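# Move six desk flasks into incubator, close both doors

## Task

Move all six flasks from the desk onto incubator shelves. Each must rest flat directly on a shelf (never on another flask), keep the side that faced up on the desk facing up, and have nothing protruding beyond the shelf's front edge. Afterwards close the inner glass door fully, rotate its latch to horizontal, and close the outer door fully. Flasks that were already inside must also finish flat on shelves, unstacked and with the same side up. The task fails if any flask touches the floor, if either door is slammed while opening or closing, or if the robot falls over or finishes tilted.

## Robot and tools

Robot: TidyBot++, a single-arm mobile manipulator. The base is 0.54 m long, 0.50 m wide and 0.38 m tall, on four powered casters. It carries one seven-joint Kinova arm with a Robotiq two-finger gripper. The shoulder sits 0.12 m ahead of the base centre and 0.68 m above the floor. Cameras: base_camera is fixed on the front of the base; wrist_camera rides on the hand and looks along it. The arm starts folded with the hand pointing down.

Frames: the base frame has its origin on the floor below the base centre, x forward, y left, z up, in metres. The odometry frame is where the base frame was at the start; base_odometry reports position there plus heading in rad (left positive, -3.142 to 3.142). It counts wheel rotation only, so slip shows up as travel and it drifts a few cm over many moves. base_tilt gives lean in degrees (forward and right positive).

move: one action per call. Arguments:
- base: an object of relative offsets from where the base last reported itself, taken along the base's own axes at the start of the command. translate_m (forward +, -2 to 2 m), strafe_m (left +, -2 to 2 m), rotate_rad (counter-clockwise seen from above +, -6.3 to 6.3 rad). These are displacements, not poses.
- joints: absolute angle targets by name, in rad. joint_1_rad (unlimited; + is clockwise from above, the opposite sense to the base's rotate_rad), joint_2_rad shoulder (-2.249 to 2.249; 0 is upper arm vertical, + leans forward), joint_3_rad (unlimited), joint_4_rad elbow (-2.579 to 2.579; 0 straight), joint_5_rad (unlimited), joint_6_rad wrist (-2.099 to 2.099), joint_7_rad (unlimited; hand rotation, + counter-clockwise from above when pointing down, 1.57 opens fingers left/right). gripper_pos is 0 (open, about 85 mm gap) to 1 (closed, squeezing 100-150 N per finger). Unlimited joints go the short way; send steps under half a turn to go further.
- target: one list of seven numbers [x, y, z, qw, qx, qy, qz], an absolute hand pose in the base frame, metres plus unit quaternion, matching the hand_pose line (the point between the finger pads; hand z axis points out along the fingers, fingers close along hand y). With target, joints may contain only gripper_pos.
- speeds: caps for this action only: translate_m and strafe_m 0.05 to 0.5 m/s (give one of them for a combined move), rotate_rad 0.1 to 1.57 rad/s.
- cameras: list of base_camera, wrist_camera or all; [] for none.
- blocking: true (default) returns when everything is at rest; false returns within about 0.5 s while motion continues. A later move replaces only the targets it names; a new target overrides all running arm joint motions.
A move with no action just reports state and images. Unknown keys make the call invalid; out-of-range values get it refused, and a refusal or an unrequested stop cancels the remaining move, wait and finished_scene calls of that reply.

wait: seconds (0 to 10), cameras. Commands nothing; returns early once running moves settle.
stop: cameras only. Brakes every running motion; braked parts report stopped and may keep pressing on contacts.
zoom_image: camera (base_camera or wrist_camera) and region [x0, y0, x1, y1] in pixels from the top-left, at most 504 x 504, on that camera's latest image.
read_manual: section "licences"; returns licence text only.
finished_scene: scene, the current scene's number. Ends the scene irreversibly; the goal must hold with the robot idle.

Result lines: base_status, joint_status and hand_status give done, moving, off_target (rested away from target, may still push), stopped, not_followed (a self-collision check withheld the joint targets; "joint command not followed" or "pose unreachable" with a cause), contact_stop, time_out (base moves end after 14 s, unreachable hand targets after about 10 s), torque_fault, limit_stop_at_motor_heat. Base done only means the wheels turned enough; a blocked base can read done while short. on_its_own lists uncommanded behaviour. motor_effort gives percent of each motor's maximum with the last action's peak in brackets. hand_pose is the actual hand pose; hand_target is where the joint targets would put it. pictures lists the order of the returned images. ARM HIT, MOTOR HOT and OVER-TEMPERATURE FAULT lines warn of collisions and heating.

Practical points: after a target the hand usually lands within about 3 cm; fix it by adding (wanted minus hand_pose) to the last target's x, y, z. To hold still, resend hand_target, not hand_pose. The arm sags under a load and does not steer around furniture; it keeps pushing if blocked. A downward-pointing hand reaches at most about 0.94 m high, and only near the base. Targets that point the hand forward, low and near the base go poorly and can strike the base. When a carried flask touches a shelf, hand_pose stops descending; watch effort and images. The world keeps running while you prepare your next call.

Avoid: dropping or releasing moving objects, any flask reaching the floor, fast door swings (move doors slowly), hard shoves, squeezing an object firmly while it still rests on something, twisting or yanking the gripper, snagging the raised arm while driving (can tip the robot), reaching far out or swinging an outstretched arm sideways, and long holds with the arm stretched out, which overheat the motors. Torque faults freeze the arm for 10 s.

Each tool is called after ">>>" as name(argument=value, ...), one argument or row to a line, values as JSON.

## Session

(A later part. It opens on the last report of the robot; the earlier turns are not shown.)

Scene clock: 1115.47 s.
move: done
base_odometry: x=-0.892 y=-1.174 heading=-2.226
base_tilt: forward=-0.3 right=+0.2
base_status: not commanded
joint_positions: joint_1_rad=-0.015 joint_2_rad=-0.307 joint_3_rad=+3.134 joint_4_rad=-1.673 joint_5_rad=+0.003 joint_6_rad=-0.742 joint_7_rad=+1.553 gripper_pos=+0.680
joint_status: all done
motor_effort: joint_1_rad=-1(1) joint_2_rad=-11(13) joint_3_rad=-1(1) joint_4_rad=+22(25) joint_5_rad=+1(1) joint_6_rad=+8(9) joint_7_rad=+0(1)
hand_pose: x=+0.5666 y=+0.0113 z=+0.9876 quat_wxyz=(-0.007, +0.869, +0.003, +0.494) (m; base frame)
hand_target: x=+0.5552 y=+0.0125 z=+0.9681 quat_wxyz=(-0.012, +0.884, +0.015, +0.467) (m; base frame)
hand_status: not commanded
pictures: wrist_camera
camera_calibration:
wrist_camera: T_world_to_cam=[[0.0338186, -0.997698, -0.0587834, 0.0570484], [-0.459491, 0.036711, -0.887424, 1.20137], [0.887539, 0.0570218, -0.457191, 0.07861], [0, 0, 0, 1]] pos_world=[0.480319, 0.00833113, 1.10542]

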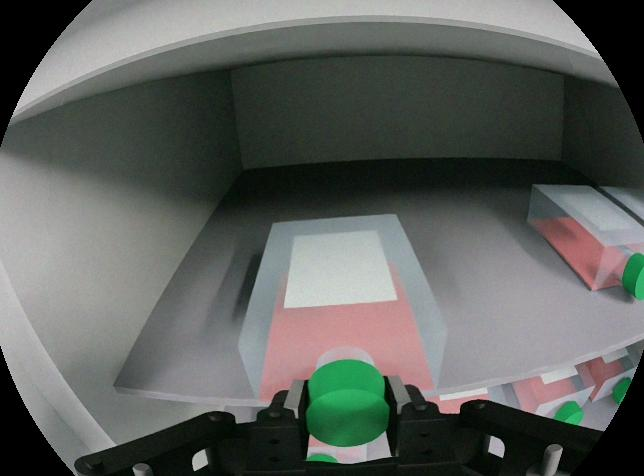

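>>> move(
  joints={"joint_6_rad": -0.665},
  cameras=[],
)

>>> move(
  base={"translate_m": 0.045},
  speeds={"translate_m": 0.1},
  cameras=["wrist_camera"],
)

Scene clock: 1121.20 s.
move: done
base_odometry: x=-0.892 y=-1.174 heading=-2.226
base_tilt: forward=-0.3 right=+0.2
base_status: not commanded
joint_positions: joint_1_rad=-0.015 joint_2_rad=-0.307 joint_3_rad=+3.134 joint_4_rad=-1.673 joint_5_rad=+0.003 joint_6_rad=-0.668 joint_7_rad=+1.553 gripper_pos=+0.680
joint_status: all done
motor_effort: joint_1_rad=+0(1) joint_2_rad=-12(12) joint_3_rad=+0(1) joint_4_rad=+23(25) joint_5_rad=+0(1) joint_6_rad=+9(10) joint_7_rad=+0(1)
hand_pose: x=+0.5777 y=+0.0117 z=+1.0077 quat_wxyz=(-0.008, +0.850, +0.003, +0.526) (m; base frame)
hand_target: x=+0.5758 y=+0.0110 z=+1.0029 quat_wxyz=(-0.011, +0.852, +0.012, +0.524) (m; base frame)
hand_status: not commanded
pictures: none
No camera images: "cameras" was empty.

Scene clock: 1122.23 s.
move: done
base_odometry: x=-0.919 y=-1.209 heading=-2.227
base_tilt: forward=-0.3 right=+0.2
base_status: done
joint_positions: joint_1_rad=-0.015 joint_2_rad=-0.308 joint_3_rad=+3.134 joint_4_rad=-1.673 joint_5_rad=+0.003 joint_6_rad=-0.668 joint_7_rad=+1.553 gripper_pos=+0.680
joint_status: not commanded
motor_effort: joint_1_rad=+0(1) joint_2_rad=-11(15) joint_3_rad=-1(1) joint_4_rad=+23(24) joint_5_rad=+0(1) joint_6_rad=+9(9) joint_7_rad=+0(1)
hand_pose: x=+0.5777 y=+0.0117 z=+1.0078 quat_wxyz=(-0.008, +0.850, +0.003, +0.526) (m; base frame)
hand_target: x=+0.5758 y=+0.0110 z=+1.0029 quat_wxyz=(-0.011, +0.852, +0.012, +0.524) (m; base frame)
hand_status: not commanded
pictures: wrist_camera
camera_calibration:
wrist_camera: T_world_to_cam=[[0.0386116, -0.99759, -0.0576541, 0.0542723], [-0.392429, 0.0379232, -0.919, 1.21738], [0.918972, 0.0581092, -0.390019, -0.00787068], [0, 0, 0, 1]] pos_world=[0.482874, 0.00843177, 1.11884]

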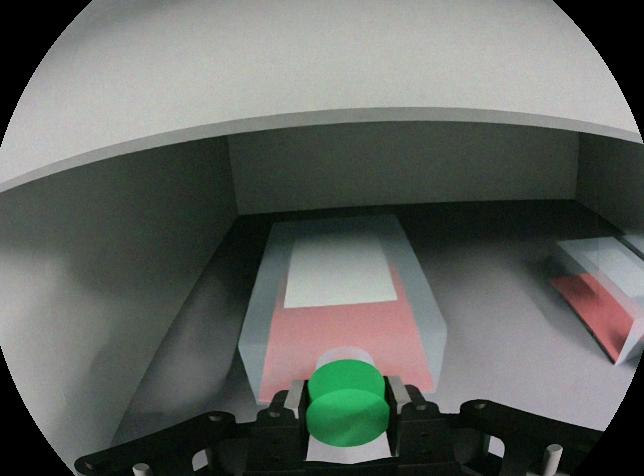

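>>> move(
  base={"translate_m": -0.015},
  speeds={"translate_m": 0.1},
  joints={"joint_2_rad": -0.335, "joint_4_rad": -1.735},
  cameras=["wrist_camera"],
)

Scene clock: 1128.17 s.
move: done
base_odometry: x=-0.910 y=-1.197 heading=-2.227
base_tilt: forward=-0.3 right=+0.2
base_status: done
joint_positions: joint_1_rad=-0.015 joint_2_rad=-0.334 joint_3_rad=+3.134 joint_4_rad=-1.717 joint_5_rad=+0.003 joint_6_rad=-0.668 joint_7_rad=+1.553 gripper_pos=+0.680
joint_status: all done
motor_effort: joint_1_rad=+0(1) joint_2_rad=-10(16) joint_3_rad=+0(1) joint_4_rad=+23(24) joint_5_rad=+1(1) joint_6_rad=+8(9) joint_7_rad=+0(1)
hand_pose: x=+0.5659 y=+0.0114 z=+0.9941 quat_wxyz=(-0.008, +0.855, +0.003, +0.519) (m; base frame)
hand_target: x=+0.5645 y=+0.0110 z=+0.9852 quat_wxyz=(-0.011, +0.858, +0.012, +0.513) (m; base frame)
hand_status: not commanded
pictures: wrist_camera
camera_calibration:
wrist_camera: T_world_to_cam=[[0.0374911, -0.997622, -0.05783, 0.05448], [-0.408457, 0.0375171, -0.912006, 1.20228], [0.912007, 0.0578131, -0.406079, 0.0175189], [0, 0, 0, 1]] pos_world=[0.473061, 0.00823151, 1.10675]

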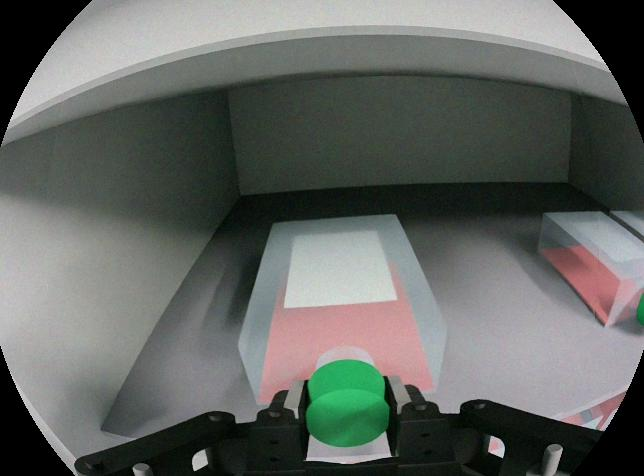

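>>> move(
  joints={"joint_2_rad": -0.345, "joint_4_rad": -1.785, "joint_6_rad": -0.655},
  cameras=["wrist_camera"],
)

Scene clock: 1133.20 s.
move: done
base_odometry: x=-0.910 y=-1.197 heading=-2.227
base_tilt: forward=-0.3 right=+0.2
base_status: not commanded
joint_positions: joint_1_rad=-0.015 joint_2_rad=-0.339 joint_3_rad=+3.134 joint_4_rad=-1.750 joint_5_rad=+0.003 joint_6_rad=-0.665 joint_7_rad=+1.553 gripper_pos=+0.680
joint_status: all done
motor_effort: joint_1_rad=+0(1) joint_2_rad=-9(11) joint_3_rad=+0(1) joint_4_rad=+22(23) joint_5_rad=+1(1) joint_6_rad=+7(10) joint_7_rad=+0(1)
hand_pose: x=+0.5616 y=+0.0113 z=+0.9782 quat_wxyz=(-0.008, +0.861, +0.003, +0.508) (m; base frame)
hand_target: x=+0.5578 y=+0.0108 z=+0.9632 quat_wxyz=(-0.011, +0.866, +0.012, +0.500) (m; base frame)
hand_status: not commanded
pictures: wrist_camera
camera_calibration:
wrist_camera: T_world_to_cam=[[0.0360791, -0.997649, -0.0582726, 0.0548957], [-0.430303, 0.0371196, -0.901921, 1.18847], [0.901963, 0.0576154, -0.427952, 0.0419972], [0, 0, 0, 1]] pos_world=[0.471543, 0.0082312, 1.09308]

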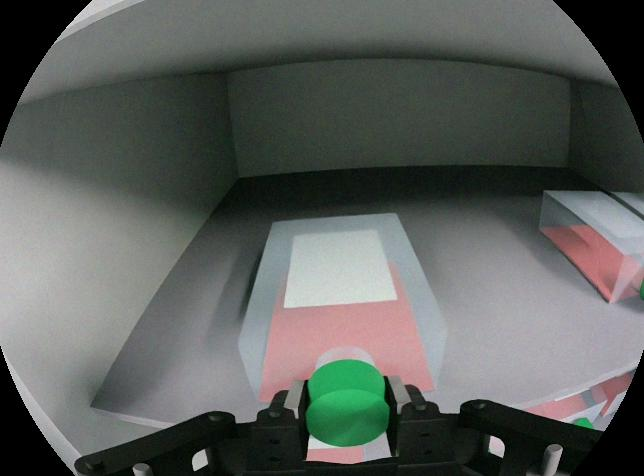

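>>> move(
  joints={"joint_2_rad": -0.345, "joint_4_rad": -1.81, "joint_6_rad": -0.63},
  cameras=["wrist_camera"],
)

Scene clock: 1137.80 s.
move: off_target
base_odometry: x=-0.910 y=-1.197 heading=-2.227
base_tilt: forward=-0.4 right=+0.2
base_status: not commanded
joint_positions: joint_1_rad=-0.015 joint_2_rad=-0.344 joint_3_rad=+3.134 joint_4_rad=-1.761 joint_5_rad=+0.003 joint_6_rad=-0.651 joint_7_rad=+1.553 gripper_pos=+0.680
joint_status: joint_4_rad off_target (ended at -1.761, target -1.810); the others done
motor_effort: joint_1_rad=+0(1) joint_2_rad=-7(8) joint_3_rad=+0(1) joint_4_rad=+17(20) joint_5_rad=+1(1) joint_6_rad=+4(6) joint_7_rad=+0(1)
hand_pose: x=+0.5611 y=+0.0113 z=+0.9777 quat_wxyz=(-0.008, +0.859, +0.003, +0.511) (m; base frame)
hand_target: x=+0.5588 y=+0.0105 z=+0.9554 quat_wxyz=(-0.011, +0.866, +0.011, +0.500) (m; base frame)
hand_status: not commanded
pictures: wrist_camera
camera_calibration:
wrist_camera: T_world_to_cam=[[0.0365679, -0.997639, -0.0581306, 0.0544907], [-0.423508, 0.0372167, -0.905128, 1.18709], [0.905154, 0.0577174, -0.421147, 0.0338072], [0, 0, 0, 1]] pos_world=[0.470149, 0.00823124, 1.09187]

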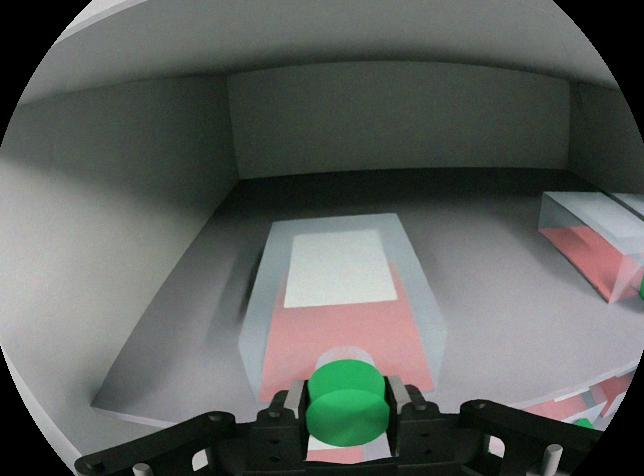

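>>> move(
  joints={"joint_2_rad": -0.335, "joint_4_rad": -1.715, "joint_6_rad": -0.68},
  cameras=[],
)

>>> move(
  base={"translate_m": 0.045},
  speeds={"translate_m": 0.08},
  cameras=["wrist_camera"],
)

Scene clock: 1148.30 s.
move: done
base_odometry: x=-0.910 y=-1.197 heading=-2.227
base_tilt: forward=-0.3 right=+0.2
base_status: not commanded
joint_positions: joint_1_rad=-0.015 joint_2_rad=-0.338 joint_3_rad=+3.134 joint_4_rad=-1.733 joint_5_rad=+0.003 joint_6_rad=-0.659 joint_7_rad=+1.554 gripper_pos=+0.680
joint_status: all done
motor_effort: joint_1_rad=+0(1) joint_2_rad=-10(11) joint_3_rad=+0(1) joint_4_rad=+22(24) joint_5_rad=+0(1) joint_6_rad=+9(9) joint_7_rad=+0(1)
hand_pose: x=+0.5644 y=+0.0114 z=+0.9891 quat_wxyz=(-0.008, +0.856, +0.003, +0.517) (m; base frame)
hand_target: x=+0.5641 y=+0.0111 z=+0.9928 quat_wxyz=(-0.011, +0.857, +0.013, +0.515) (m; base frame)
hand_status: not commanded
pictures: none
No camera images: "cameras" was empty.

Scene clock: 1149.40 s.
move: done
base_odometry: x=-0.938 y=-1.233 heading=-2.227
base_tilt: forward=-0.3 right=+0.2
base_status: done
joint_positions: joint_1_rad=-0.015 joint_2_rad=-0.333 joint_3_rad=+3.134 joint_4_rad=-1.733 joint_5_rad=+0.003 joint_6_rad=-0.659 joint_7_rad=+1.554 gripper_pos=+0.680
joint_status: not commanded
motor_effort: joint_1_rad=+0(1) joint_2_rad=-10(14) joint_3_rad=+0(1) joint_4_rad=+23(24) joint_5_rad=+0(1) joint_6_rad=+9(9) joint_7_rad=+0(1)
hand_pose: x=+0.5660 y=+0.0114 z=+0.9868 quat_wxyz=(-0.008, +0.857, +0.003, +0.515) (m; base frame)
hand_target: x=+0.5641 y=+0.0111 z=+0.9928 quat_wxyz=(-0.011, +0.857, +0.013, +0.515) (m; base frame)
hand_status: not commanded
pictures: wrist_camera
camera_calibration:
wrist_camera: T_world_to_cam=[[0.0374136, -0.997642, -0.057536, 0.0538702], [-0.415777, 0.0368152, -0.908721, 1.19658], [0.908697, 0.0579207, -0.413419, 0.0234834], [0, 0, 0, 1]] pos_world=[0.474156, 0.00833066, 1.10016]

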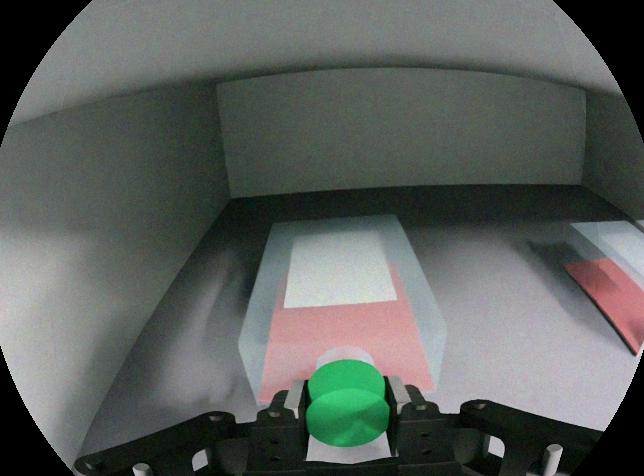

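Lower again.

>>> move(
  joints={"joint_2_rad": -0.345, "joint_4_rad": -1.785, "joint_6_rad": -0.64},
  cameras=["wrist_camera"],
)

>>> move(
  joints={"gripper_pos": 0.5},
  cameras=[],
)

>>> move(
  base={"translate_m": -0.14},
  speeds={"translate_m": 0.1},
  cameras=["wrist_camera"],
)

Scene clock: 1155.00 s.
move: done
base_odometry: x=-0.938 y=-1.233 heading=-2.227
base_tilt: forward=-0.3 right=+0.2
base_status: not commanded
joint_positions: joint_1_rad=-0.015 joint_2_rad=-0.338 joint_3_rad=+3.134 joint_4_rad=-1.753 joint_5_rad=+0.003 joint_6_rad=-0.655 joint_7_rad=+1.554 gripper_pos=+0.680
joint_status: all done
motor_effort: joint_1_rad=+0(1) joint_2_rad=-9(11) joint_3_rad=+0(1) joint_4_rad=+21(24) joint_5_rad=+1(1) joint_6_rad=+7(9) joint_7_rad=+0(1)
hand_pose: x=+0.5632 y=+0.0114 z=+0.9782 quat_wxyz=(-0.008, +0.860, +0.003, +0.510) (m; base frame)
hand_target: x=+0.5601 y=+0.0106 z=+0.9673 quat_wxyz=(-0.011, +0.862, +0.011, +0.506) (m; base frame)
hand_status: not commanded
pictures: wrist_camera
camera_calibration:
wrist_camera: T_world_to_cam=[[0.0367059, -0.997652, -0.0578264, 0.0540458], [-0.426087, 0.0367177, -0.903937, 1.18866], [0.903937, 0.0578189, -0.423739, 0.0353384], [0, 0, 0, 1]] pos_world=[0.472547, 0.00823062, 1.09258]

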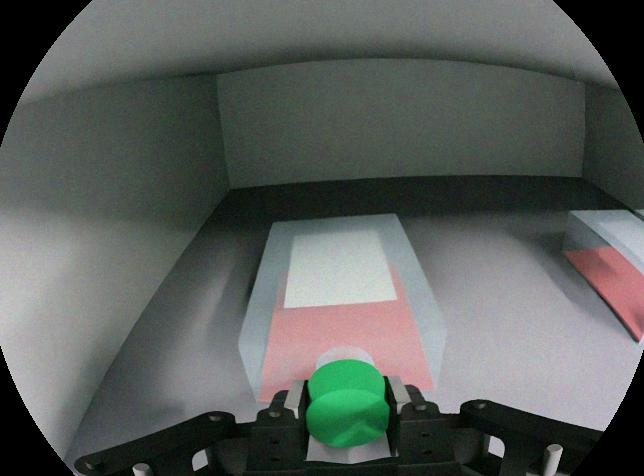

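Scene clock: 1155.80 s.
move: done
base_odometry: x=-0.938 y=-1.233 heading=-2.227
base_tilt: forward=-0.4 right=+0.2
base_status: not commanded
joint_positions: joint_1_rad=-0.015 joint_2_rad=-0.338 joint_3_rad=+3.134 joint_4_rad=-1.755 joint_5_rad=+0.003 joint_6_rad=-0.655 joint_7_rad=+1.554 gripper_pos=+0.500
joint_status: all done
motor_effort: joint_1_rad=+0(1) joint_2_rad=-9(10) joint_3_rad=+0(1) joint_4_rad=+22(23) joint_5_rad=+0(1) joint_6_rad=+8(8) joint_7_rad=+0(1)
hand_pose: x=+0.5630 y=+0.0114 z=+0.9771 quat_wxyz=(-0.008, +0.860, +0.003, +0.509) (m; base frame)
hand_target: x=+0.5601 y=+0.0106 z=+0.9673 quat_wxyz=(-0.011, +0.862, +0.011, +0.506) (m; base frame)
hand_status: not commanded
pictures: none
No camera images: "cameras" was empty.

Scene clock: 1157.77 s.
move: done
base_odometry: x=-0.853 y=-1.122 heading=-2.227
base_tilt: forward=-0.4 right=+0.2
base_status: done
joint_positions: joint_1_rad=-0.015 joint_2_rad=-0.346 joint_3_rad=+3.134 joint_4_rad=-1.758 joint_5_rad=+0.003 joint_6_rad=-0.655 joint_7_rad=+1.554 gripper_pos=+0.500
joint_status: not commanded
motor_effort: joint_1_rad=-1(1) joint_2_rad=-10(11) joint_3_rad=-1(1) joint_4_rad=+22(23) joint_5_rad=+0(1) joint_6_rad=+8(9) joint_7_rad=+0(1)
hand_pose: x=+0.5604 y=+0.0113 z=+0.9791 quat_wxyz=(-0.007, +0.859, +0.003, +0.512) (m; base frame)
hand_target: x=+0.5601 y=+0.0106 z=+0.9673 quat_wxyz=(-0.011, +0.862, +0.011, +0.506) (m; base frame)
hand_status: not commanded
pictures: wrist_camera
camera_calibration:
wrist_camera: T_world_to_cam=[[0.0370438, -0.997663, -0.0574191, 0.0535994], [-0.422873, 0.0364109, -0.905457, 1.18809], [0.905431, 0.0578225, -0.420536, 0.0343205], [0, 0, 0, 1]] pos_world=[0.46935, 0.00823028, 1.09327]

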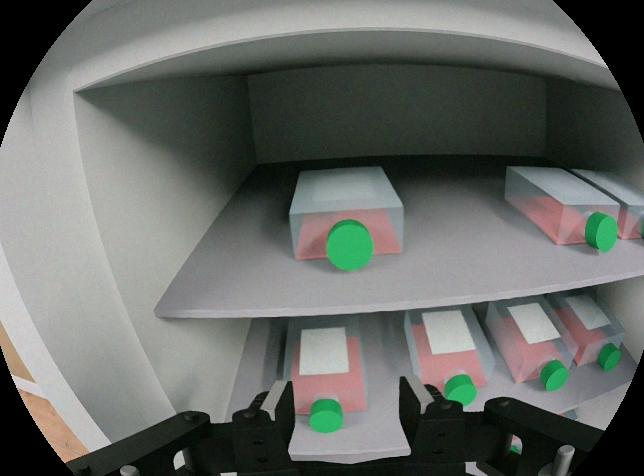

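>>> move(
  base={"translate_m": -0.35},
  speeds={"translate_m": 0.3},
  joints={"joint_1_rad": 1.0, "joint_2_rad": -0.36, "joint_4_rad": -2.25, "joint_6_rad": -0.2, "gripper_pos": 0.25},
  cameras=[],
)

>>> move(
  base={"rotate_rad": 1.586},
  cameras=[],
)

>>> move(
  base={"translate_m": 1.274, "strafe_m": 1.21},
)

Scene clock: 1184.67 s.
move: done
base_odometry: x=-0.639 y=-0.845 heading=-2.226
base_tilt: forward=-0.4 right=+0.2
base_status: done
joint_positions: joint_1_rad=+0.979 joint_2_rad=-0.351 joint_3_rad=+3.135 joint_4_rad=-2.220 joint_5_rad=+0.003 joint_6_rad=-0.273 joint_7_rad=+1.554 gripper_pos=+0.250
joint_status: all done
motor_effort: joint_1_rad=+0(2) joint_2_rad=-8(13) joint_3_rad=+0(3) joint_4_rad=+21(23) joint_5_rad=+0(1) joint_6_rad=+8(9) joint_7_rad=+0(1)
hand_pose: x=+0.3555 y=-0.3441 z=+0.8157 quat_wxyz=(+0.222, +0.774, -0.415, +0.424) (m; base frame)
hand_target: x=+0.3500 y=-0.3515 z=+0.8226 quat_wxyz=(+0.237, +0.760, -0.412, +0.443) (m; base frame)
hand_status: not commanded
pictures: none
No camera images: "cameras" was empty.

Scene clock: 1187.03 s.
move: done
base_odometry: x=-0.639 y=-0.845 heading=-0.641
base_tilt: forward=-0.3 right=+0.2
base_status: done
joint_positions: joint_1_rad=+0.983 joint_2_rad=-0.351 joint_3_rad=+3.135 joint_4_rad=-2.221 joint_5_rad=+0.003 joint_6_rad=-0.268 joint_7_rad=+1.554 gripper_pos=+0.250
joint_status: not commanded
motor_effort: joint_1_rad=+0(2) joint_2_rad=-8(11) joint_3_rad=+0(2) joint_4_rad=+21(22) joint_5_rad=+0(1) joint_6_rad=+8(8) joint_7_rad=+0(1)
hand_pose: x=+0.3544 y=-0.3458 z=+0.8170 quat_wxyz=(+0.224, +0.772, -0.416, +0.426) (m; base frame)
hand_target: x=+0.3500 y=-0.3515 z=+0.8226 quat_wxyz=(+0.237, +0.760, -0.412, +0.443) (m; base frame)
hand_status: not commanded
pictures: none
No camera images: "cameras" was empty.

Scene clock: 1192.03 s.
move: done
base_odometry: x=+1.106 y=-0.637 heading=-0.641
base_tilt: forward=-0.3 right=+0.2
base_status: done
joint_positions: joint_1_rad=+0.985 joint_2_rad=-0.351 joint_3_rad=+3.136 joint_4_rad=-2.222 joint_5_rad=+0.003 joint_6_rad=-0.268 joint_7_rad=+1.554 gripper_pos=+0.250
joint_status: not commanded
motor_effort: joint_1_rad=+0(2) joint_2_rad=-8(11) joint_3_rad=+0(3) joint_4_rad=+21(22) joint_5_rad=+0(1) joint_6_rad=+8(8) joint_7_rad=+0(1)
hand_pose: x=+0.3531 y=-0.3464 z=+0.8169 quat_wxyz=(+0.224, +0.771, -0.418, +0.426) (m; base frame)
hand_target: x=+0.3500 y=-0.3515 z=+0.8226 quat_wxyz=(+0.237, +0.760, -0.412, +0.443) (m; base frame)
hand_status: not commanded
pictures: base_camera, wrist_camera
camera_calibration:
wrist_camera: T_world_to_cam=[[-0.822388, -0.565834, -0.0592366, 0.149635], [-0.231907, 0.428478, -0.873284, 1.0087], [0.519516, -0.704442, -0.483596, 0.0982338], [0, 0, 0, 1]] pos_world=[0.305948, -0.278337, 0.937251]

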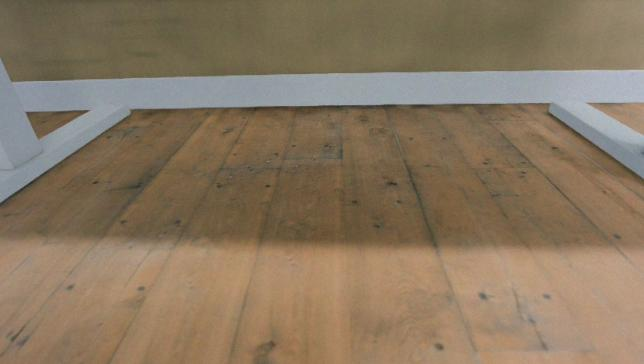

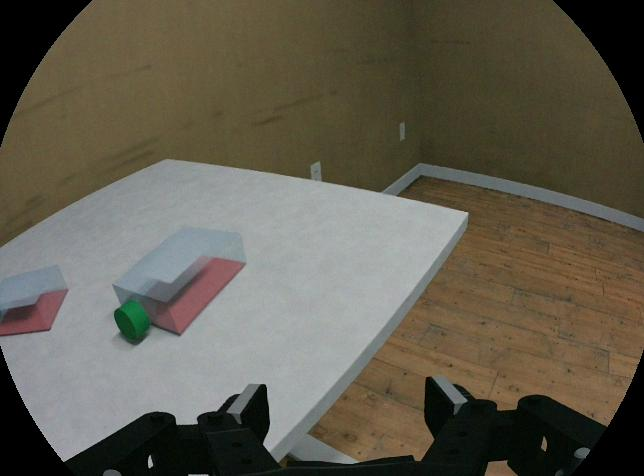

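>>> move(
  base={"translate_m": 0.2, "strafe_m": 0.185},
  joints={"joint_1_rad": 1.12, "joint_2_rad": 0.1, "joint_4_rad": -1.97, "joint_6_rad": -0.05},
  speeds={"translate_m": 0.2},
)

Scene clock: 1211.47 s.
move: done
base_odometry: x=+1.377 y=-0.608 heading=-0.641
base_tilt: forward=-0.3 right=+0.2
base_status: done
joint_positions: joint_1_rad=+1.101 joint_2_rad=+0.092 joint_3_rad=+3.136 joint_4_rad=-1.989 joint_5_rad=+0.003 joint_6_rad=-0.121 joint_7_rad=+1.554 gripper_pos=+0.250
joint_status: all done
motor_effort: joint_1_rad=+0(2) joint_2_rad=-24(26) joint_3_rad=-1(2) joint_4_rad=+19(22) joint_5_rad=+0(1) joint_6_rad=+7(8) joint_7_rad=+0(1)
hand_pose: x=+0.3783 y=-0.5012 z=+0.7637 quat_wxyz=(+0.233, +0.758, -0.470, +0.388) (m; base frame)
hand_target: x=+0.3752 y=-0.5243 z=+0.7875 quat_wxyz=(+0.259, +0.739, -0.463, +0.415) (m; base frame)
hand_status: not commanded
pictures: base_camera, wrist_camera
camera_calibration:
wrist_camera: T_world_to_cam=[[-0.883631, -0.464001, -0.0624502, 0.15628], [-0.20431, 0.502178, -0.840283, 1.03565], [0.421253, -0.72974, -0.53854, 0.0167522], [0, 0, 0, 1]] pos_world=[0.342631, -0.435342, 0.88902]

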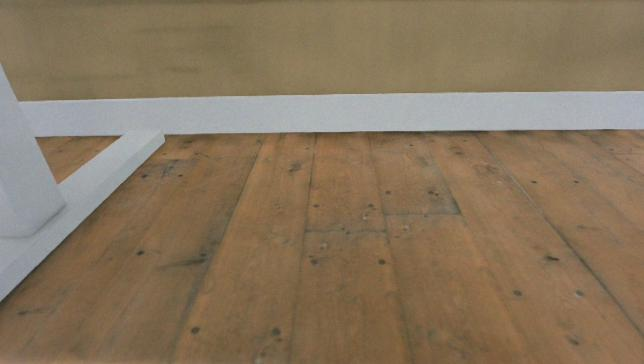

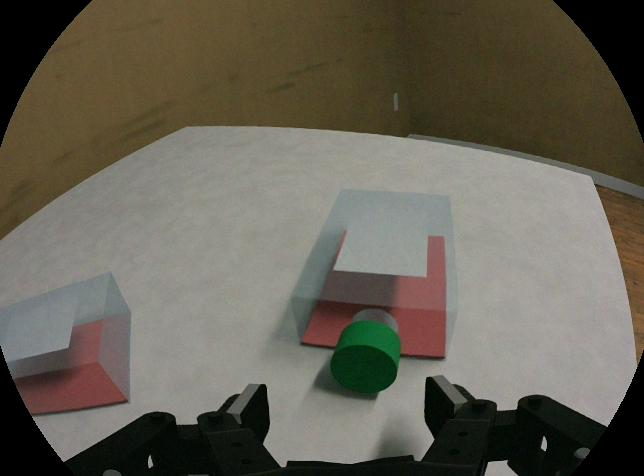

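>>> move(
  joints={"joint_1_rad": 1.144, "joint_2_rad": 0.246, "joint_4_rad": -2.045, "joint_6_rad": 0.25},
  cameras=["wrist_camera"],
)

Scene clock: 1218.57 s.
move: done
base_odometry: x=+1.377 y=-0.608 heading=-0.641
base_tilt: forward=-0.3 right=+0.2
base_status: not commanded
joint_positions: joint_1_rad=+1.123 joint_2_rad=+0.232 joint_3_rad=+3.136 joint_4_rad=-2.018 joint_5_rad=+0.003 joint_6_rad=+0.178 joint_7_rad=+1.555 gripper_pos=+0.250
joint_status: all done
motor_effort: joint_1_rad=+0(1) joint_2_rad=-28(30) joint_3_rad=-1(1) joint_4_rad=+18(21) joint_5_rad=+0(1) joint_6_rad=+8(8) joint_7_rad=+0(1)
hand_pose: x=+0.3894 y=-0.5516 z=+0.7446 quat_wxyz=(+0.267, +0.726, -0.461, +0.435) (m; base frame)
hand_target: x=+0.3718 y=-0.5620 z=+0.7415 quat_wxyz=(+0.288, +0.715, -0.464, +0.437) (m; base frame)
hand_status: not commanded
pictures: wrist_camera
camera_calibration:
wrist_camera: T_world_to_cam=[[-0.889411, -0.453048, -0.0607889, 0.148568], [-0.143841, 0.40362, -0.903549, 1.01644], [0.433887, -0.794883, -0.424151, -0.160937], [0, 0, 0, 1]] pos_world=[0.348172, -0.470872, 0.859171]

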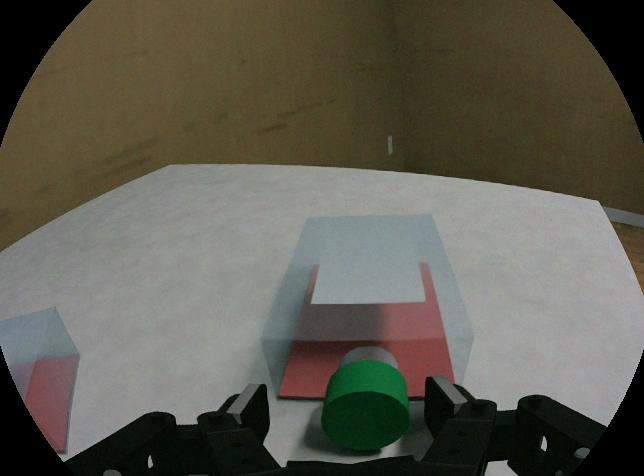

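>>> move(
  joints={"joint_1_rad": 1.157},
  cameras=[],
)

>>> move(
  joints={"gripper_pos": 0.95},
  cameras=[],
)

>>> move(
  joints={"joint_2_rad": -0.2, "joint_4_rad": -2.0, "joint_6_rad": -0.21},
  cameras=["wrist_camera"],
)

Scene clock: 1226.87 s.
move: done
base_odometry: x=+1.377 y=-0.608 heading=-0.641
base_tilt: forward=-0.3 right=+0.2
base_status: not commanded
joint_positions: joint_1_rad=+1.138 joint_2_rad=+0.232 joint_3_rad=+3.136 joint_4_rad=-2.018 joint_5_rad=+0.003 joint_6_rad=+0.179 joint_7_rad=+1.555 gripper_pos=+0.250
joint_status: all done
motor_effort: joint_1_rad=+0(1) joint_2_rad=-28(28) joint_3_rad=-1(2) joint_4_rad=+18(19) joint_5_rad=+1(1) joint_6_rad=+8(8) joint_7_rad=+0(1)
hand_pose: x=+0.3812 y=-0.5556 z=+0.7448 quat_wxyz=(+0.270, +0.723, -0.466, +0.433) (m; base frame)
hand_target: x=+0.3645 y=-0.5652 z=+0.7415 quat_wxyz=(+0.290, +0.712, -0.469, +0.435) (m; base frame)
hand_status: not commanded
pictures: none
No camera images: "cameras" was empty.

Scene clock: 1227.80 s.
move: off_target
base_odometry: x=+1.377 y=-0.608 heading=-0.641
base_tilt: forward=-0.3 right=+0.2
base_status: not commanded
joint_positions: joint_1_rad=+1.138 joint_2_rad=+0.232 joint_3_rad=+3.136 joint_4_rad=-2.018 joint_5_rad=+0.003 joint_6_rad=+0.185 joint_7_rad=+1.555 gripper_pos=+0.681
joint_status: gripper_pos off_target (ended at +0.681, target +0.950)
motor_effort: joint_1_rad=-1(1) joint_2_rad=-27(28) joint_3_rad=-1(2) joint_4_rad=+17(19) joint_5_rad=+0(1) joint_6_rad=+7(8) joint_7_rad=+0(0)
hand_pose: x=+0.3816 y=-0.5564 z=+0.7464 quat_wxyz=(+0.272, +0.722, -0.465, +0.435) (m; base frame)
hand_target: x=+0.3645 y=-0.5652 z=+0.7415 quat_wxyz=(+0.290, +0.712, -0.469, +0.435) (m; base frame)
hand_status: not commanded
pictures: none
No camera images: "cameras" was empty.

Scene clock: 1229.73 s.
move: done
base_odometry: x=+1.377 y=-0.608 heading=-0.641
base_tilt: forward=-0.3 right=+0.2
base_status: not commanded
joint_positions: joint_1_rad=+1.138 joint_2_rad=-0.189 joint_3_rad=+3.136 joint_4_rad=-2.018 joint_5_rad=+0.003 joint_6_rad=-0.141 joint_7_rad=+1.555 gripper_pos=+0.681
joint_status: all done
motor_effort: joint_1_rad=+0(1) joint_2_rad=-16(32) joint_3_rad=-1(2) joint_4_rad=+23(23) joint_5_rad=+0(1) joint_6_rad=+9(10) joint_7_rad=+0(1)
hand_pose: x=+0.3376 y=-0.4627 z=+0.8938 quat_wxyz=(+0.294, +0.701, -0.451, +0.468) (m; base frame)
hand_target: x=+0.3260 y=-0.4599 z=+0.8905 quat_wxyz=(+0.290, +0.708, -0.459, +0.451) (m; base frame)
hand_status: not commanded
pictures: wrist_camera
camera_calibration:
wrist_camera: T_world_to_cam=[[-0.894023, -0.444509, -0.0559764, 0.153029], [-0.100284, 0.32032, -0.941986, 1.08904], [0.436652, -0.836544, -0.330951, -0.108051], [0, 0, 0, 1]] pos_world=[0.293206, -0.37121, 0.998671]

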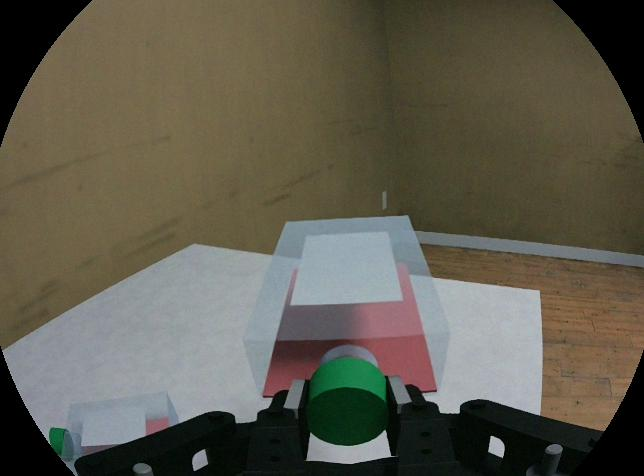

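>>> move(
  base={"translate_m": -0.5},
  joints={"joint_1_rad": -0.03},
  speeds={"translate_m": 0.3},
  cameras=[],
)

>>> move(
  base={"rotate_rad": -1.586},
  speeds={"rotate_rad": 0.8},
  cameras=[],
)

>>> move(
  base={"translate_m": 1.548, "strafe_m": -1.043},
  joints={"joint_2_rad": -0.325, "joint_4_rad": -1.67, "joint_6_rad": -0.755},
)

Scene clock: 1243.90 s.
move: done
base_odometry: x=+0.976 y=-0.309 heading=-0.641
base_tilt: forward=-0.3 right=+0.2
base_status: done
joint_positions: joint_1_rad=-0.010 joint_2_rad=-0.196 joint_3_rad=+3.136 joint_4_rad=-2.017 joint_5_rad=+0.003 joint_6_rad=-0.146 joint_7_rad=+1.555 gripper_pos=+0.681
joint_status: all done
motor_effort: joint_1_rad=-1(2) joint_2_rad=-16(19) joint_3_rad=-1(2) joint_4_rad=+22(24) joint_5_rad=+0(1) joint_6_rad=+9(10) joint_7_rad=+0(1)
hand_pose: x=+0.6286 y=+0.0094 z=+0.8964 quat_wxyz=(-0.007, +0.833, +0.001, +0.554) (m; base frame)
hand_target: x=+0.6230 y=+0.0197 z=+0.8905 quat_wxyz=(-0.012, +0.844, +0.016, +0.536) (m; base frame)
hand_status: not commanded
pictures: none
No camera images: "cameras" was empty.

Scene clock: 1246.77 s.
move: done
base_odometry: x=+0.976 y=-0.309 heading=-2.227
base_tilt: forward=-0.3 right=+0.2
base_status: done
joint_positions: joint_1_rad=-0.018 joint_2_rad=-0.196 joint_3_rad=+3.137 joint_4_rad=-2.017 joint_5_rad=+0.003 joint_6_rad=-0.146 joint_7_rad=+1.555 gripper_pos=+0.681
joint_status: not commanded
motor_effort: joint_1_rad=+0(2) joint_2_rad=-16(17) joint_3_rad=-1(3) joint_4_rad=+23(23) joint_5_rad=+1(1) joint_6_rad=+9(9) joint_7_rad=+0(1)
hand_pose: x=+0.6285 y=+0.0126 z=+0.8964 quat_wxyz=(-0.009, +0.833, +0.004, +0.554) (m; base frame)
hand_target: x=+0.6230 y=+0.0197 z=+0.8905 quat_wxyz=(-0.012, +0.844, +0.016, +0.536) (m; base frame)
hand_status: not commanded
pictures: none
No camera images: "cameras" was empty.

Scene clock: 1251.77 s.
move: done
base_odometry: x=-0.795 y=-0.900 heading=-2.227
base_tilt: forward=-0.3 right=+0.1
base_status: done
joint_positions: joint_1_rad=-0.018 joint_2_rad=-0.321 joint_3_rad=+3.137 joint_4_rad=-1.686 joint_5_rad=+0.003 joint_6_rad=-0.689 joint_7_rad=+1.555 gripper_pos=+0.681
joint_status: all done
motor_effort: joint_1_rad=+0(1) joint_2_rad=-11(17) joint_3_rad=+0(2) joint_4_rad=+23(25) joint_5_rad=+1(1) joint_6_rad=+9(10) joint_7_rad=+0(1)
hand_pose: x=+0.5695 y=+0.0114 z=+1.0005 quat_wxyz=(-0.008, +0.856, +0.004, +0.517) (m; base frame)
hand_target: x=+0.5591 y=+0.0252 z=+0.9940 quat_wxyz=(-0.019, +0.867, +0.027, +0.498) (m; base frame)
hand_status: not commanded
pictures: base_camera, wrist_camera
camera_calibration:
wrist_camera: T_world_to_cam=[[0.038678, -0.997617, -0.0571398, 0.0532812], [-0.411172, 0.0362281, -0.910837, 1.21004], [0.910737, 0.0587237, -0.408791, 0.0202178], [0, 0, 0, 1]] pos_world=[0.477061, 0.0081295, 1.11346]

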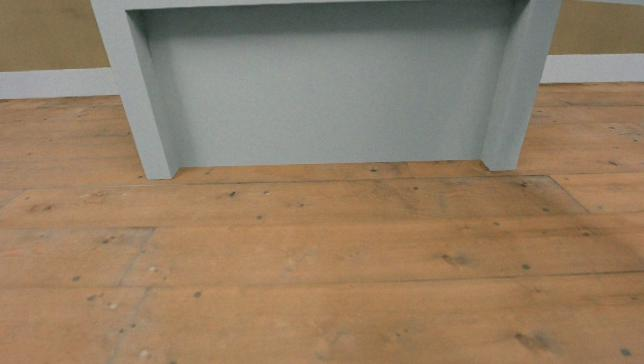

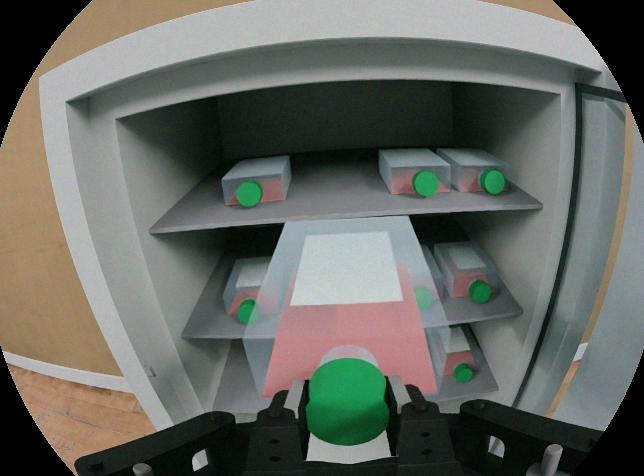

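>>> move(
  joints={"joint_2_rad": -0.33, "joint_4_rad": -1.715},
  base={"strafe_m": 0.004},
  cameras=[],
)

>>> move(
  base={"translate_m": 0.25},
  speeds={"translate_m": 0.15},
  cameras=["wrist_camera"],
)

Scene clock: 1261.87 s.
move: done
base_odometry: x=-0.791 y=-0.902 heading=-2.227
base_tilt: forward=-0.3 right=+0.2
base_status: done
joint_positions: joint_1_rad=-0.019 joint_2_rad=-0.321 joint_3_rad=+3.137 joint_4_rad=-1.702 joint_5_rad=+0.001 joint_6_rad=-0.691 joint_7_rad=+1.555 gripper_pos=+0.681
joint_status: all done
motor_effort: joint_1_rad=+0(3) joint_2_rad=-11(13) joint_3_rad=+1(4) joint_4_rad=+22(23) joint_5_rad=+0(2) joint_6_rad=+9(9) joint_7_rad=+0(1)
hand_pose: x=+0.5677 y=+0.0118 z=+0.9910 quat_wxyz=(-0.009, +0.860, +0.004, +0.510) (m; base frame)
hand_target: x=+0.5532 y=+0.0250 z=+0.9705 quat_wxyz=(-0.019, +0.877, +0.027, +0.480) (m; base frame)
hand_status: not commanded
pictures: none
No camera images: "cameras" was empty.

Scene clock: 1264.17 s.
move: done
base_odometry: x=-0.944 y=-1.100 heading=-2.227
base_tilt: forward=-0.3 right=+0.2
base_status: done
joint_positions: joint_1_rad=-0.019 joint_2_rad=-0.324 joint_3_rad=+3.137 joint_4_rad=-1.702 joint_5_rad=+0.001 joint_6_rad=-0.693 joint_7_rad=+1.555 gripper_pos=+0.681
joint_status: not commanded
motor_effort: joint_1_rad=-1(1) joint_2_rad=-11(14) joint_3_rad=+0(1) joint_4_rad=+23(24) joint_5_rad=+0(1) joint_6_rad=+8(9) joint_7_rad=+0(1)
hand_pose: x=+0.5667 y=+0.0117 z=+0.9917 quat_wxyz=(-0.009, +0.860, +0.004, +0.510) (m; base frame)
hand_target: x=+0.5532 y=+0.0250 z=+0.9705 quat_wxyz=(-0.019, +0.877, +0.027, +0.480) (m; base frame)
hand_status: not commanded
pictures: wrist_camera
camera_calibration:
wrist_camera: T_world_to_cam=[[0.0383741, -0.997522, -0.0589706, 0.055269], [-0.426244, 0.0370357, -0.90385, 1.20246], [0.903794, 0.0598203, -0.423766, 0.0379194], [0, 0, 0, 1]] pos_world=[0.47615, 0.00832969, 1.10617]

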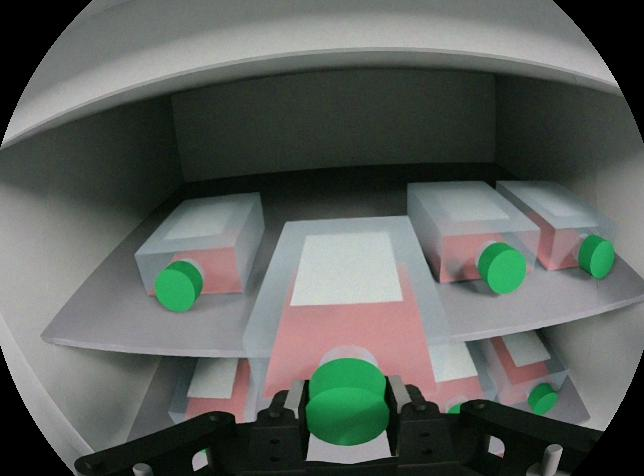

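>>> move(
  base={"translate_m": 0.1},
  speeds={"translate_m": 0.08},
  cameras=["wrist_camera"],
)

Scene clock: 1272.80 s.
move: done
base_odometry: x=-1.006 y=-1.179 heading=-2.228
base_tilt: forward=-0.3 right=+0.2
base_status: done
joint_positions: joint_1_rad=-0.019 joint_2_rad=-0.325 joint_3_rad=+3.137 joint_4_rad=-1.702 joint_5_rad=+0.001 joint_6_rad=-0.693 joint_7_rad=+1.555 gripper_pos=+0.681
joint_status: not commanded
motor_effort: joint_1_rad=+0(1) joint_2_rad=-10(14) joint_3_rad=+0(1) joint_4_rad=+23(23) joint_5_rad=+1(1) joint_6_rad=+8(9) joint_7_rad=+0(1)
hand_pose: x=+0.5663 y=+0.0117 z=+0.9921 quat_wxyz=(-0.009, +0.860, +0.004, +0.511) (m; base frame)
hand_target: x=+0.5532 y=+0.0250 z=+0.9705 quat_wxyz=(-0.019, +0.877, +0.027, +0.480) (m; base frame)
hand_status: not commanded
pictures: wrist_camera
camera_calibration:
wrist_camera: T_world_to_cam=[[0.0384165, -0.997522, -0.058942, 0.0552578], [-0.425516, 0.0370399, -0.904193, 1.20251], [0.904135, 0.0598166, -0.423038, 0.03762], [0, 0, 0, 1]] pos_world=[0.475551, 0.00832969, 1.10647]

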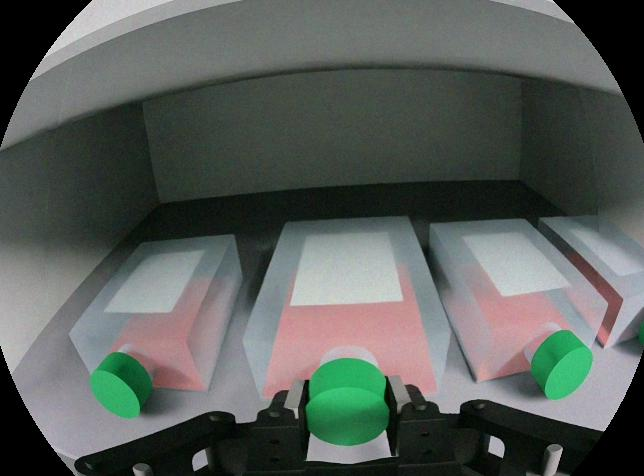

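>>> move(
  joints={"joint_2_rad": -0.34, "joint_4_rad": -1.765, "joint_6_rad": -0.655},
  cameras=["wrist_camera"],
)

Scene clock: 1278.30 s.
move: done
base_odometry: x=-1.006 y=-1.179 heading=-2.228
base_tilt: forward=-0.3 right=+0.2
base_status: not commanded
joint_positions: joint_1_rad=-0.019 joint_2_rad=-0.330 joint_3_rad=+3.137 joint_4_rad=-1.738 joint_5_rad=+0.001 joint_6_rad=-0.672 joint_7_rad=+1.555 gripper_pos=+0.681
joint_status: all done
motor_effort: joint_1_rad=-1(1) joint_2_rad=-10(12) joint_3_rad=+0(1) joint_4_rad=+21(23) joint_5_rad=+1(1) joint_6_rad=+7(9) joint_7_rad=+0(1)
hand_pose: x=+0.5646 y=+0.0117 z=+0.9789 quat_wxyz=(-0.008, +0.862, +0.004, +0.506) (m; base frame)
hand_target: x=+0.5610 y=+0.0241 z=+0.9727 quat_wxyz=(-0.018, +0.862, +0.025, +0.506) (m; base frame)
hand_status: not commanded
pictures: wrist_camera
camera_calibration:
wrist_camera: T_world_to_cam=[[0.037888, -0.99753, -0.0591534, 0.0550314], [-0.434924, 0.0368337, -0.899713, 1.1908], [0.89967, 0.0598157, -0.432454, 0.0452148], [0, 0, 0, 1]] pos_world=[0.475144, 0.00832947, 1.09418]

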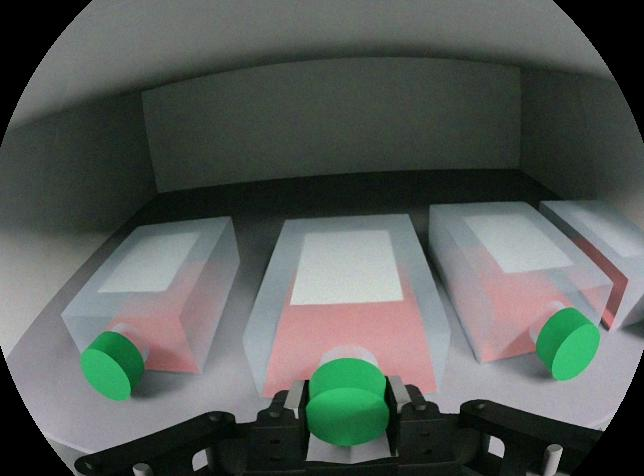

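>>> move(
  joints={"joint_4_rad": -1.785, "joint_6_rad": -0.635},
  cameras=[],
)

>>> move(
  joints={"gripper_pos": 0.52},
  cameras=["wrist_camera"],
)

>>> move(
  base={"translate_m": -0.14},
  speeds={"translate_m": 0.1},
  cameras=["wrist_camera"],
)

Scene clock: 1283.23 s.
move: done
base_odometry: x=-1.006 y=-1.179 heading=-2.228
base_tilt: forward=-0.3 right=+0.2
base_status: not commanded
joint_positions: joint_1_rad=-0.019 joint_2_rad=-0.333 joint_3_rad=+3.137 joint_4_rad=-1.746 joint_5_rad=+0.001 joint_6_rad=-0.663 joint_7_rad=+1.555 gripper_pos=+0.681
joint_status: all done
motor_effort: joint_1_rad=+0(1) joint_2_rad=-8(10) joint_3_rad=+0(2) joint_4_rad=+20(21) joint_5_rad=+1(1) joint_6_rad=+6(7) joint_7_rad=+0(1)
hand_pose: x=+0.5642 y=+0.0117 z=+0.9782 quat_wxyz=(-0.008, +0.861, +0.004, +0.508) (m; base frame)
hand_target: x=+0.5618 y=+0.0239 z=+0.9664 quat_wxyz=(-0.018, +0.862, +0.024, +0.506) (m; base frame)
hand_status: not commanded
pictures: none
No camera images: "cameras" was empty.

Scene clock: 1284.00 s.
move: done
base_odometry: x=-1.006 y=-1.179 heading=-2.228
base_tilt: forward=-0.4 right=+0.2
base_status: not commanded
joint_positions: joint_1_rad=-0.019 joint_2_rad=-0.333 joint_3_rad=+3.137 joint_4_rad=-1.748 joint_5_rad=+0.001 joint_6_rad=-0.663 joint_7_rad=+1.555 gripper_pos=+0.520
joint_status: all done
motor_effort: joint_1_rad=+0(1) joint_2_rad=-9(9) joint_3_rad=+0(1) joint_4_rad=+20(21) joint_5_rad=+0(1) joint_6_rad=+6(7) joint_7_rad=+1(1)
hand_pose: x=+0.5640 y=+0.0117 z=+0.9772 quat_wxyz=(-0.008, +0.862, +0.004, +0.507) (m; base frame)
hand_target: x=+0.5618 y=+0.0239 z=+0.9664 quat_wxyz=(-0.018, +0.862, +0.024, +0.506) (m; base frame)
hand_status: not commanded
pictures: wrist_camera
camera_calibration:
wrist_camera: T_world_to_cam=[[0.0380493, -0.99753, -0.0590518, 0.0547653], [-0.432544, 0.0368304, -0.90086, 1.18882], [0.90081, 0.0598196, -0.430074, 0.0420591], [0, 0, 0, 1]] pos_world=[0.474245, 0.00832946, 1.09228]

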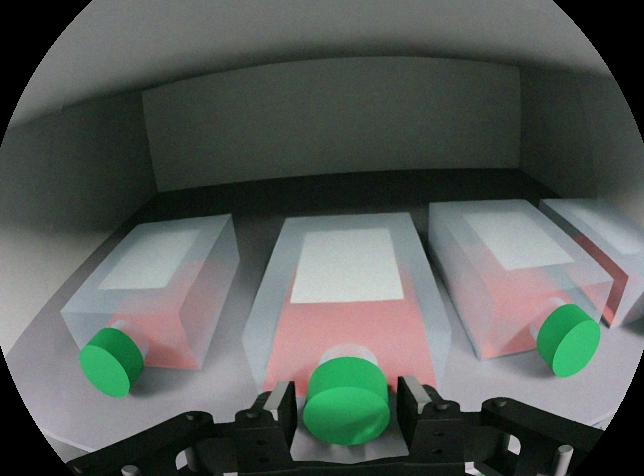

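Scene clock: 1285.97 s.
move: done
base_odometry: x=-0.920 y=-1.068 heading=-2.228
base_tilt: forward=-0.3 right=+0.2
base_status: done
joint_positions: joint_1_rad=-0.019 joint_2_rad=-0.341 joint_3_rad=+3.137 joint_4_rad=-1.759 joint_5_rad=+0.001 joint_6_rad=-0.662 joint_7_rad=+1.555 gripper_pos=+0.520
joint_status: not commanded
motor_effort: joint_1_rad=+0(1) joint_2_rad=-10(11) joint_3_rad=-1(1) joint_4_rad=+22(23) joint_5_rad=+1(1) joint_6_rad=+8(8) joint_7_rad=+0(1)
hand_pose: x=+0.5605 y=+0.0117 z=+0.9748 quat_wxyz=(-0.009, +0.862, +0.004, +0.506) (m; base frame)
hand_target: x=+0.5618 y=+0.0239 z=+0.9664 quat_wxyz=(-0.018, +0.862, +0.024, +0.506) (m; base frame)
hand_status: not commanded
pictures: wrist_camera
camera_calibration:
wrist_camera: T_world_to_cam=[[0.0379896, -0.99752, -0.0592539, 0.0549077], [-0.434165, 0.0369309, -0.900076, 1.18519], [0.900032, 0.0599195, -0.431685, 0.0462618], [0, 0, 0, 1]] pos_world=[0.470844, 0.00822951, 1.08998]

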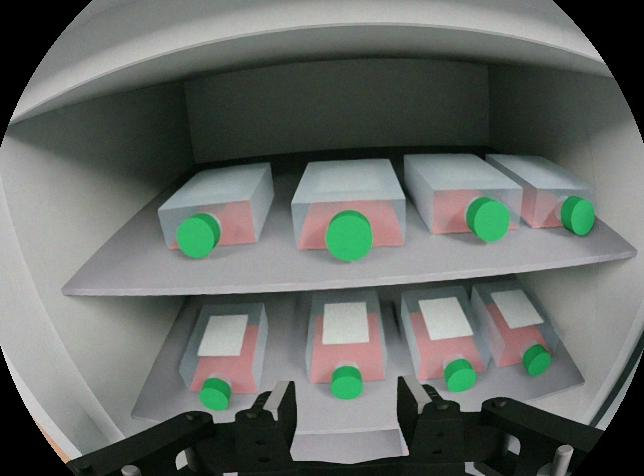

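>>> move(
  base={"translate_m": -0.35},
  speeds={"translate_m": 0.3},
  joints={"joint_1_rad": 0.22, "joint_2_rad": -0.36, "joint_4_rad": -2.25, "joint_6_rad": -0.2, "gripper_pos": 0.25},
  cameras=[],
)

>>> move(
  base={"rotate_rad": 1.587},
  cameras=[],
)

>>> move(
  base={"translate_m": 1.24, "strafe_m": 1.7},
)

Scene clock: 1297.17 s.
move: done
base_odometry: x=-0.707 y=-0.791 heading=-2.227
base_tilt: forward=-0.3 right=+0.2
base_status: done
joint_positions: joint_1_rad=+0.199 joint_2_rad=-0.356 joint_3_rad=+3.137 joint_4_rad=-2.226 joint_5_rad=+0.001 joint_6_rad=-0.272 joint_7_rad=+1.555 gripper_pos=+0.250
joint_status: all done
motor_effort: joint_1_rad=+0(2) joint_2_rad=-9(13) joint_3_rad=+0(1) joint_4_rad=+21(23) joint_5_rad=+1(1) joint_6_rad=+7(9) joint_7_rad=+0(1)
hand_pose: x=+0.5272 y=-0.0792 z=+0.8154 quat_wxyz=(+0.044, +0.873, -0.091, +0.477) (m; base frame)
hand_target: x=+0.5304 y=-0.0875 z=+0.8226 quat_wxyz=(+0.051, +0.860, -0.092, +0.499) (m; base frame)
hand_status: not commanded
pictures: none
No camera images: "cameras" was empty.

Scene clock: 1299.53 s.
move: done
base_odometry: x=-0.707 y=-0.791 heading=-0.640
base_tilt: forward=-0.3 right=+0.2
base_status: done
joint_positions: joint_1_rad=+0.204 joint_2_rad=-0.356 joint_3_rad=+3.137 joint_4_rad=-2.226 joint_5_rad=+0.001 joint_6_rad=-0.268 joint_7_rad=+1.555 gripper_pos=+0.250
joint_status: not commanded
motor_effort: joint_1_rad=+0(2) joint_2_rad=-8(10) joint_3_rad=-1(2) joint_4_rad=+21(22) joint_5_rad=+1(1) joint_6_rad=+8(8) joint_7_rad=+1(1)
hand_pose: x=+0.5275 y=-0.0813 z=+0.8165 quat_wxyz=(+0.045, +0.872, -0.093, +0.479) (m; base frame)
hand_target: x=+0.5304 y=-0.0875 z=+0.8226 quat_wxyz=(+0.051, +0.860, -0.092, +0.499) (m; base frame)
hand_status: not commanded
pictures: none
No camera images: "cameras" was empty.

Scene clock: 1305.00 s.
move: done
base_odometry: x=+1.303 y=-0.169 heading=-0.640
base_tilt: forward=-0.3 right=+0.2
base_status: done
joint_positions: joint_1_rad=+0.204 joint_2_rad=-0.356 joint_3_rad=+3.137 joint_4_rad=-2.226 joint_5_rad=+0.001 joint_6_rad=-0.267 joint_7_rad=+1.555 gripper_pos=+0.250
joint_status: not commanded
motor_effort: joint_1_rad=+0(1) joint_2_rad=-8(11) joint_3_rad=-1(2) joint_4_rad=+21(22) joint_5_rad=+1(1) joint_6_rad=+7(8) joint_7_rad=+0(1)
hand_pose: x=+0.5274 y=-0.0815 z=+0.8167 quat_wxyz=(+0.046, +0.871, -0.094, +0.479) (m; base frame)
hand_target: x=+0.5304 y=-0.0875 z=+0.8226 quat_wxyz=(+0.051, +0.860, -0.092, +0.499) (m; base frame)
hand_status: not commanded
pictures: base_camera, wrist_camera
camera_calibration:
wrist_camera: T_world_to_cam=[[-0.186818, -0.980559, -0.0600235, 0.0745612], [-0.46527, 0.142126, -0.873684, 1.03544], [0.86523, -0.135293, -0.482776, 0.0574317], [0, 0, 0, 1]] pos_world=[0.445996, -0.0662806, 0.936848]

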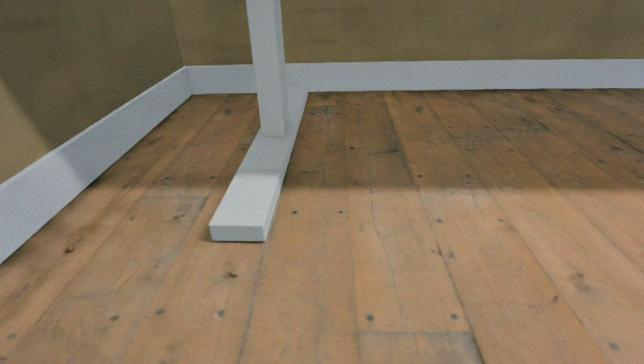

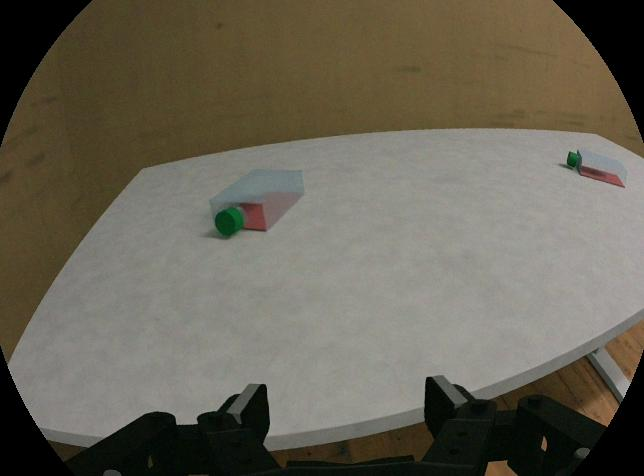

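>>> move(
  base={"translate_m": 0.215, "strafe_m": 0.128},
  joints={"joint_1_rad": 0.27, "joint_2_rad": 0.03, "joint_4_rad": -2.05, "joint_6_rad": -0.05},
  speeds={"translate_m": 0.15},
)

Scene clock: 1320.47 s.
move: done
base_odometry: x=+1.552 y=-0.194 heading=-0.640
base_tilt: forward=-0.3 right=+0.3
base_status: done
joint_positions: joint_1_rad=+0.250 joint_2_rad=+0.023 joint_3_rad=+3.137 joint_4_rad=-2.066 joint_5_rad=+0.001 joint_6_rad=-0.120 joint_7_rad=+1.555 gripper_pos=+0.250
joint_status: all done
motor_effort: joint_1_rad=-1(1) joint_2_rad=-21(22) joint_3_rad=-1(2) joint_4_rad=+20(22) joint_5_rad=+1(1) joint_6_rad=+7(9) joint_7_rad=+0(1)
hand_pose: x=+0.6361 y=-0.1285 z=+0.7615 quat_wxyz=(+0.052, +0.886, -0.116, +0.447) (m; base frame)
hand_target: x=+0.6506 y=-0.1449 z=+0.7840 quat_wxyz=(+0.064, +0.867, -0.117, +0.480) (m; base frame)
hand_status: not commanded
pictures: base_camera, wrist_camera
camera_calibration:
wrist_camera: T_world_to_cam=[[-0.235482, -0.969874, -0.0623987, 0.0795266], [-0.517279, 0.17943, -0.836796, 1.05429], [0.822782, -0.164772, -0.543948, 0.000256185], [0, 0, 0, 1]] pos_world=[0.563879, -0.111999, 0.887328]

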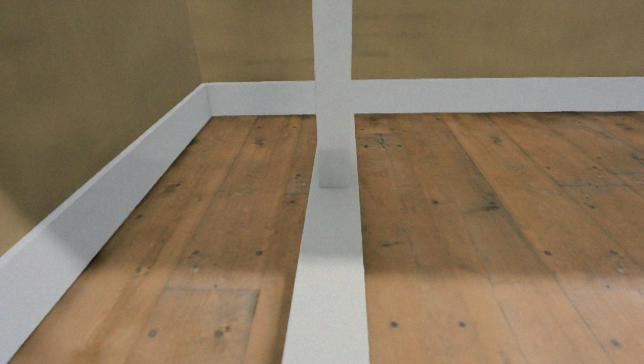

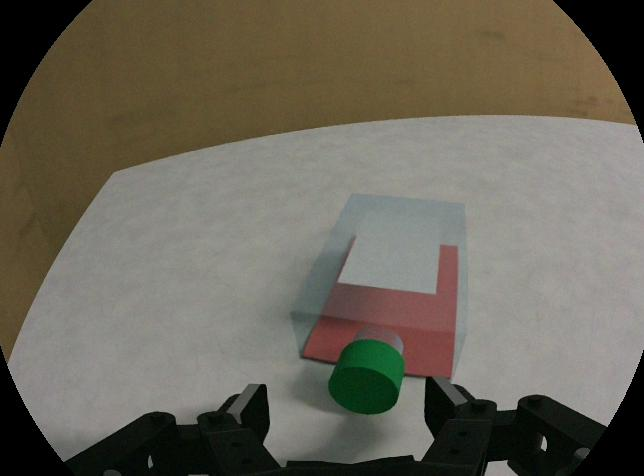

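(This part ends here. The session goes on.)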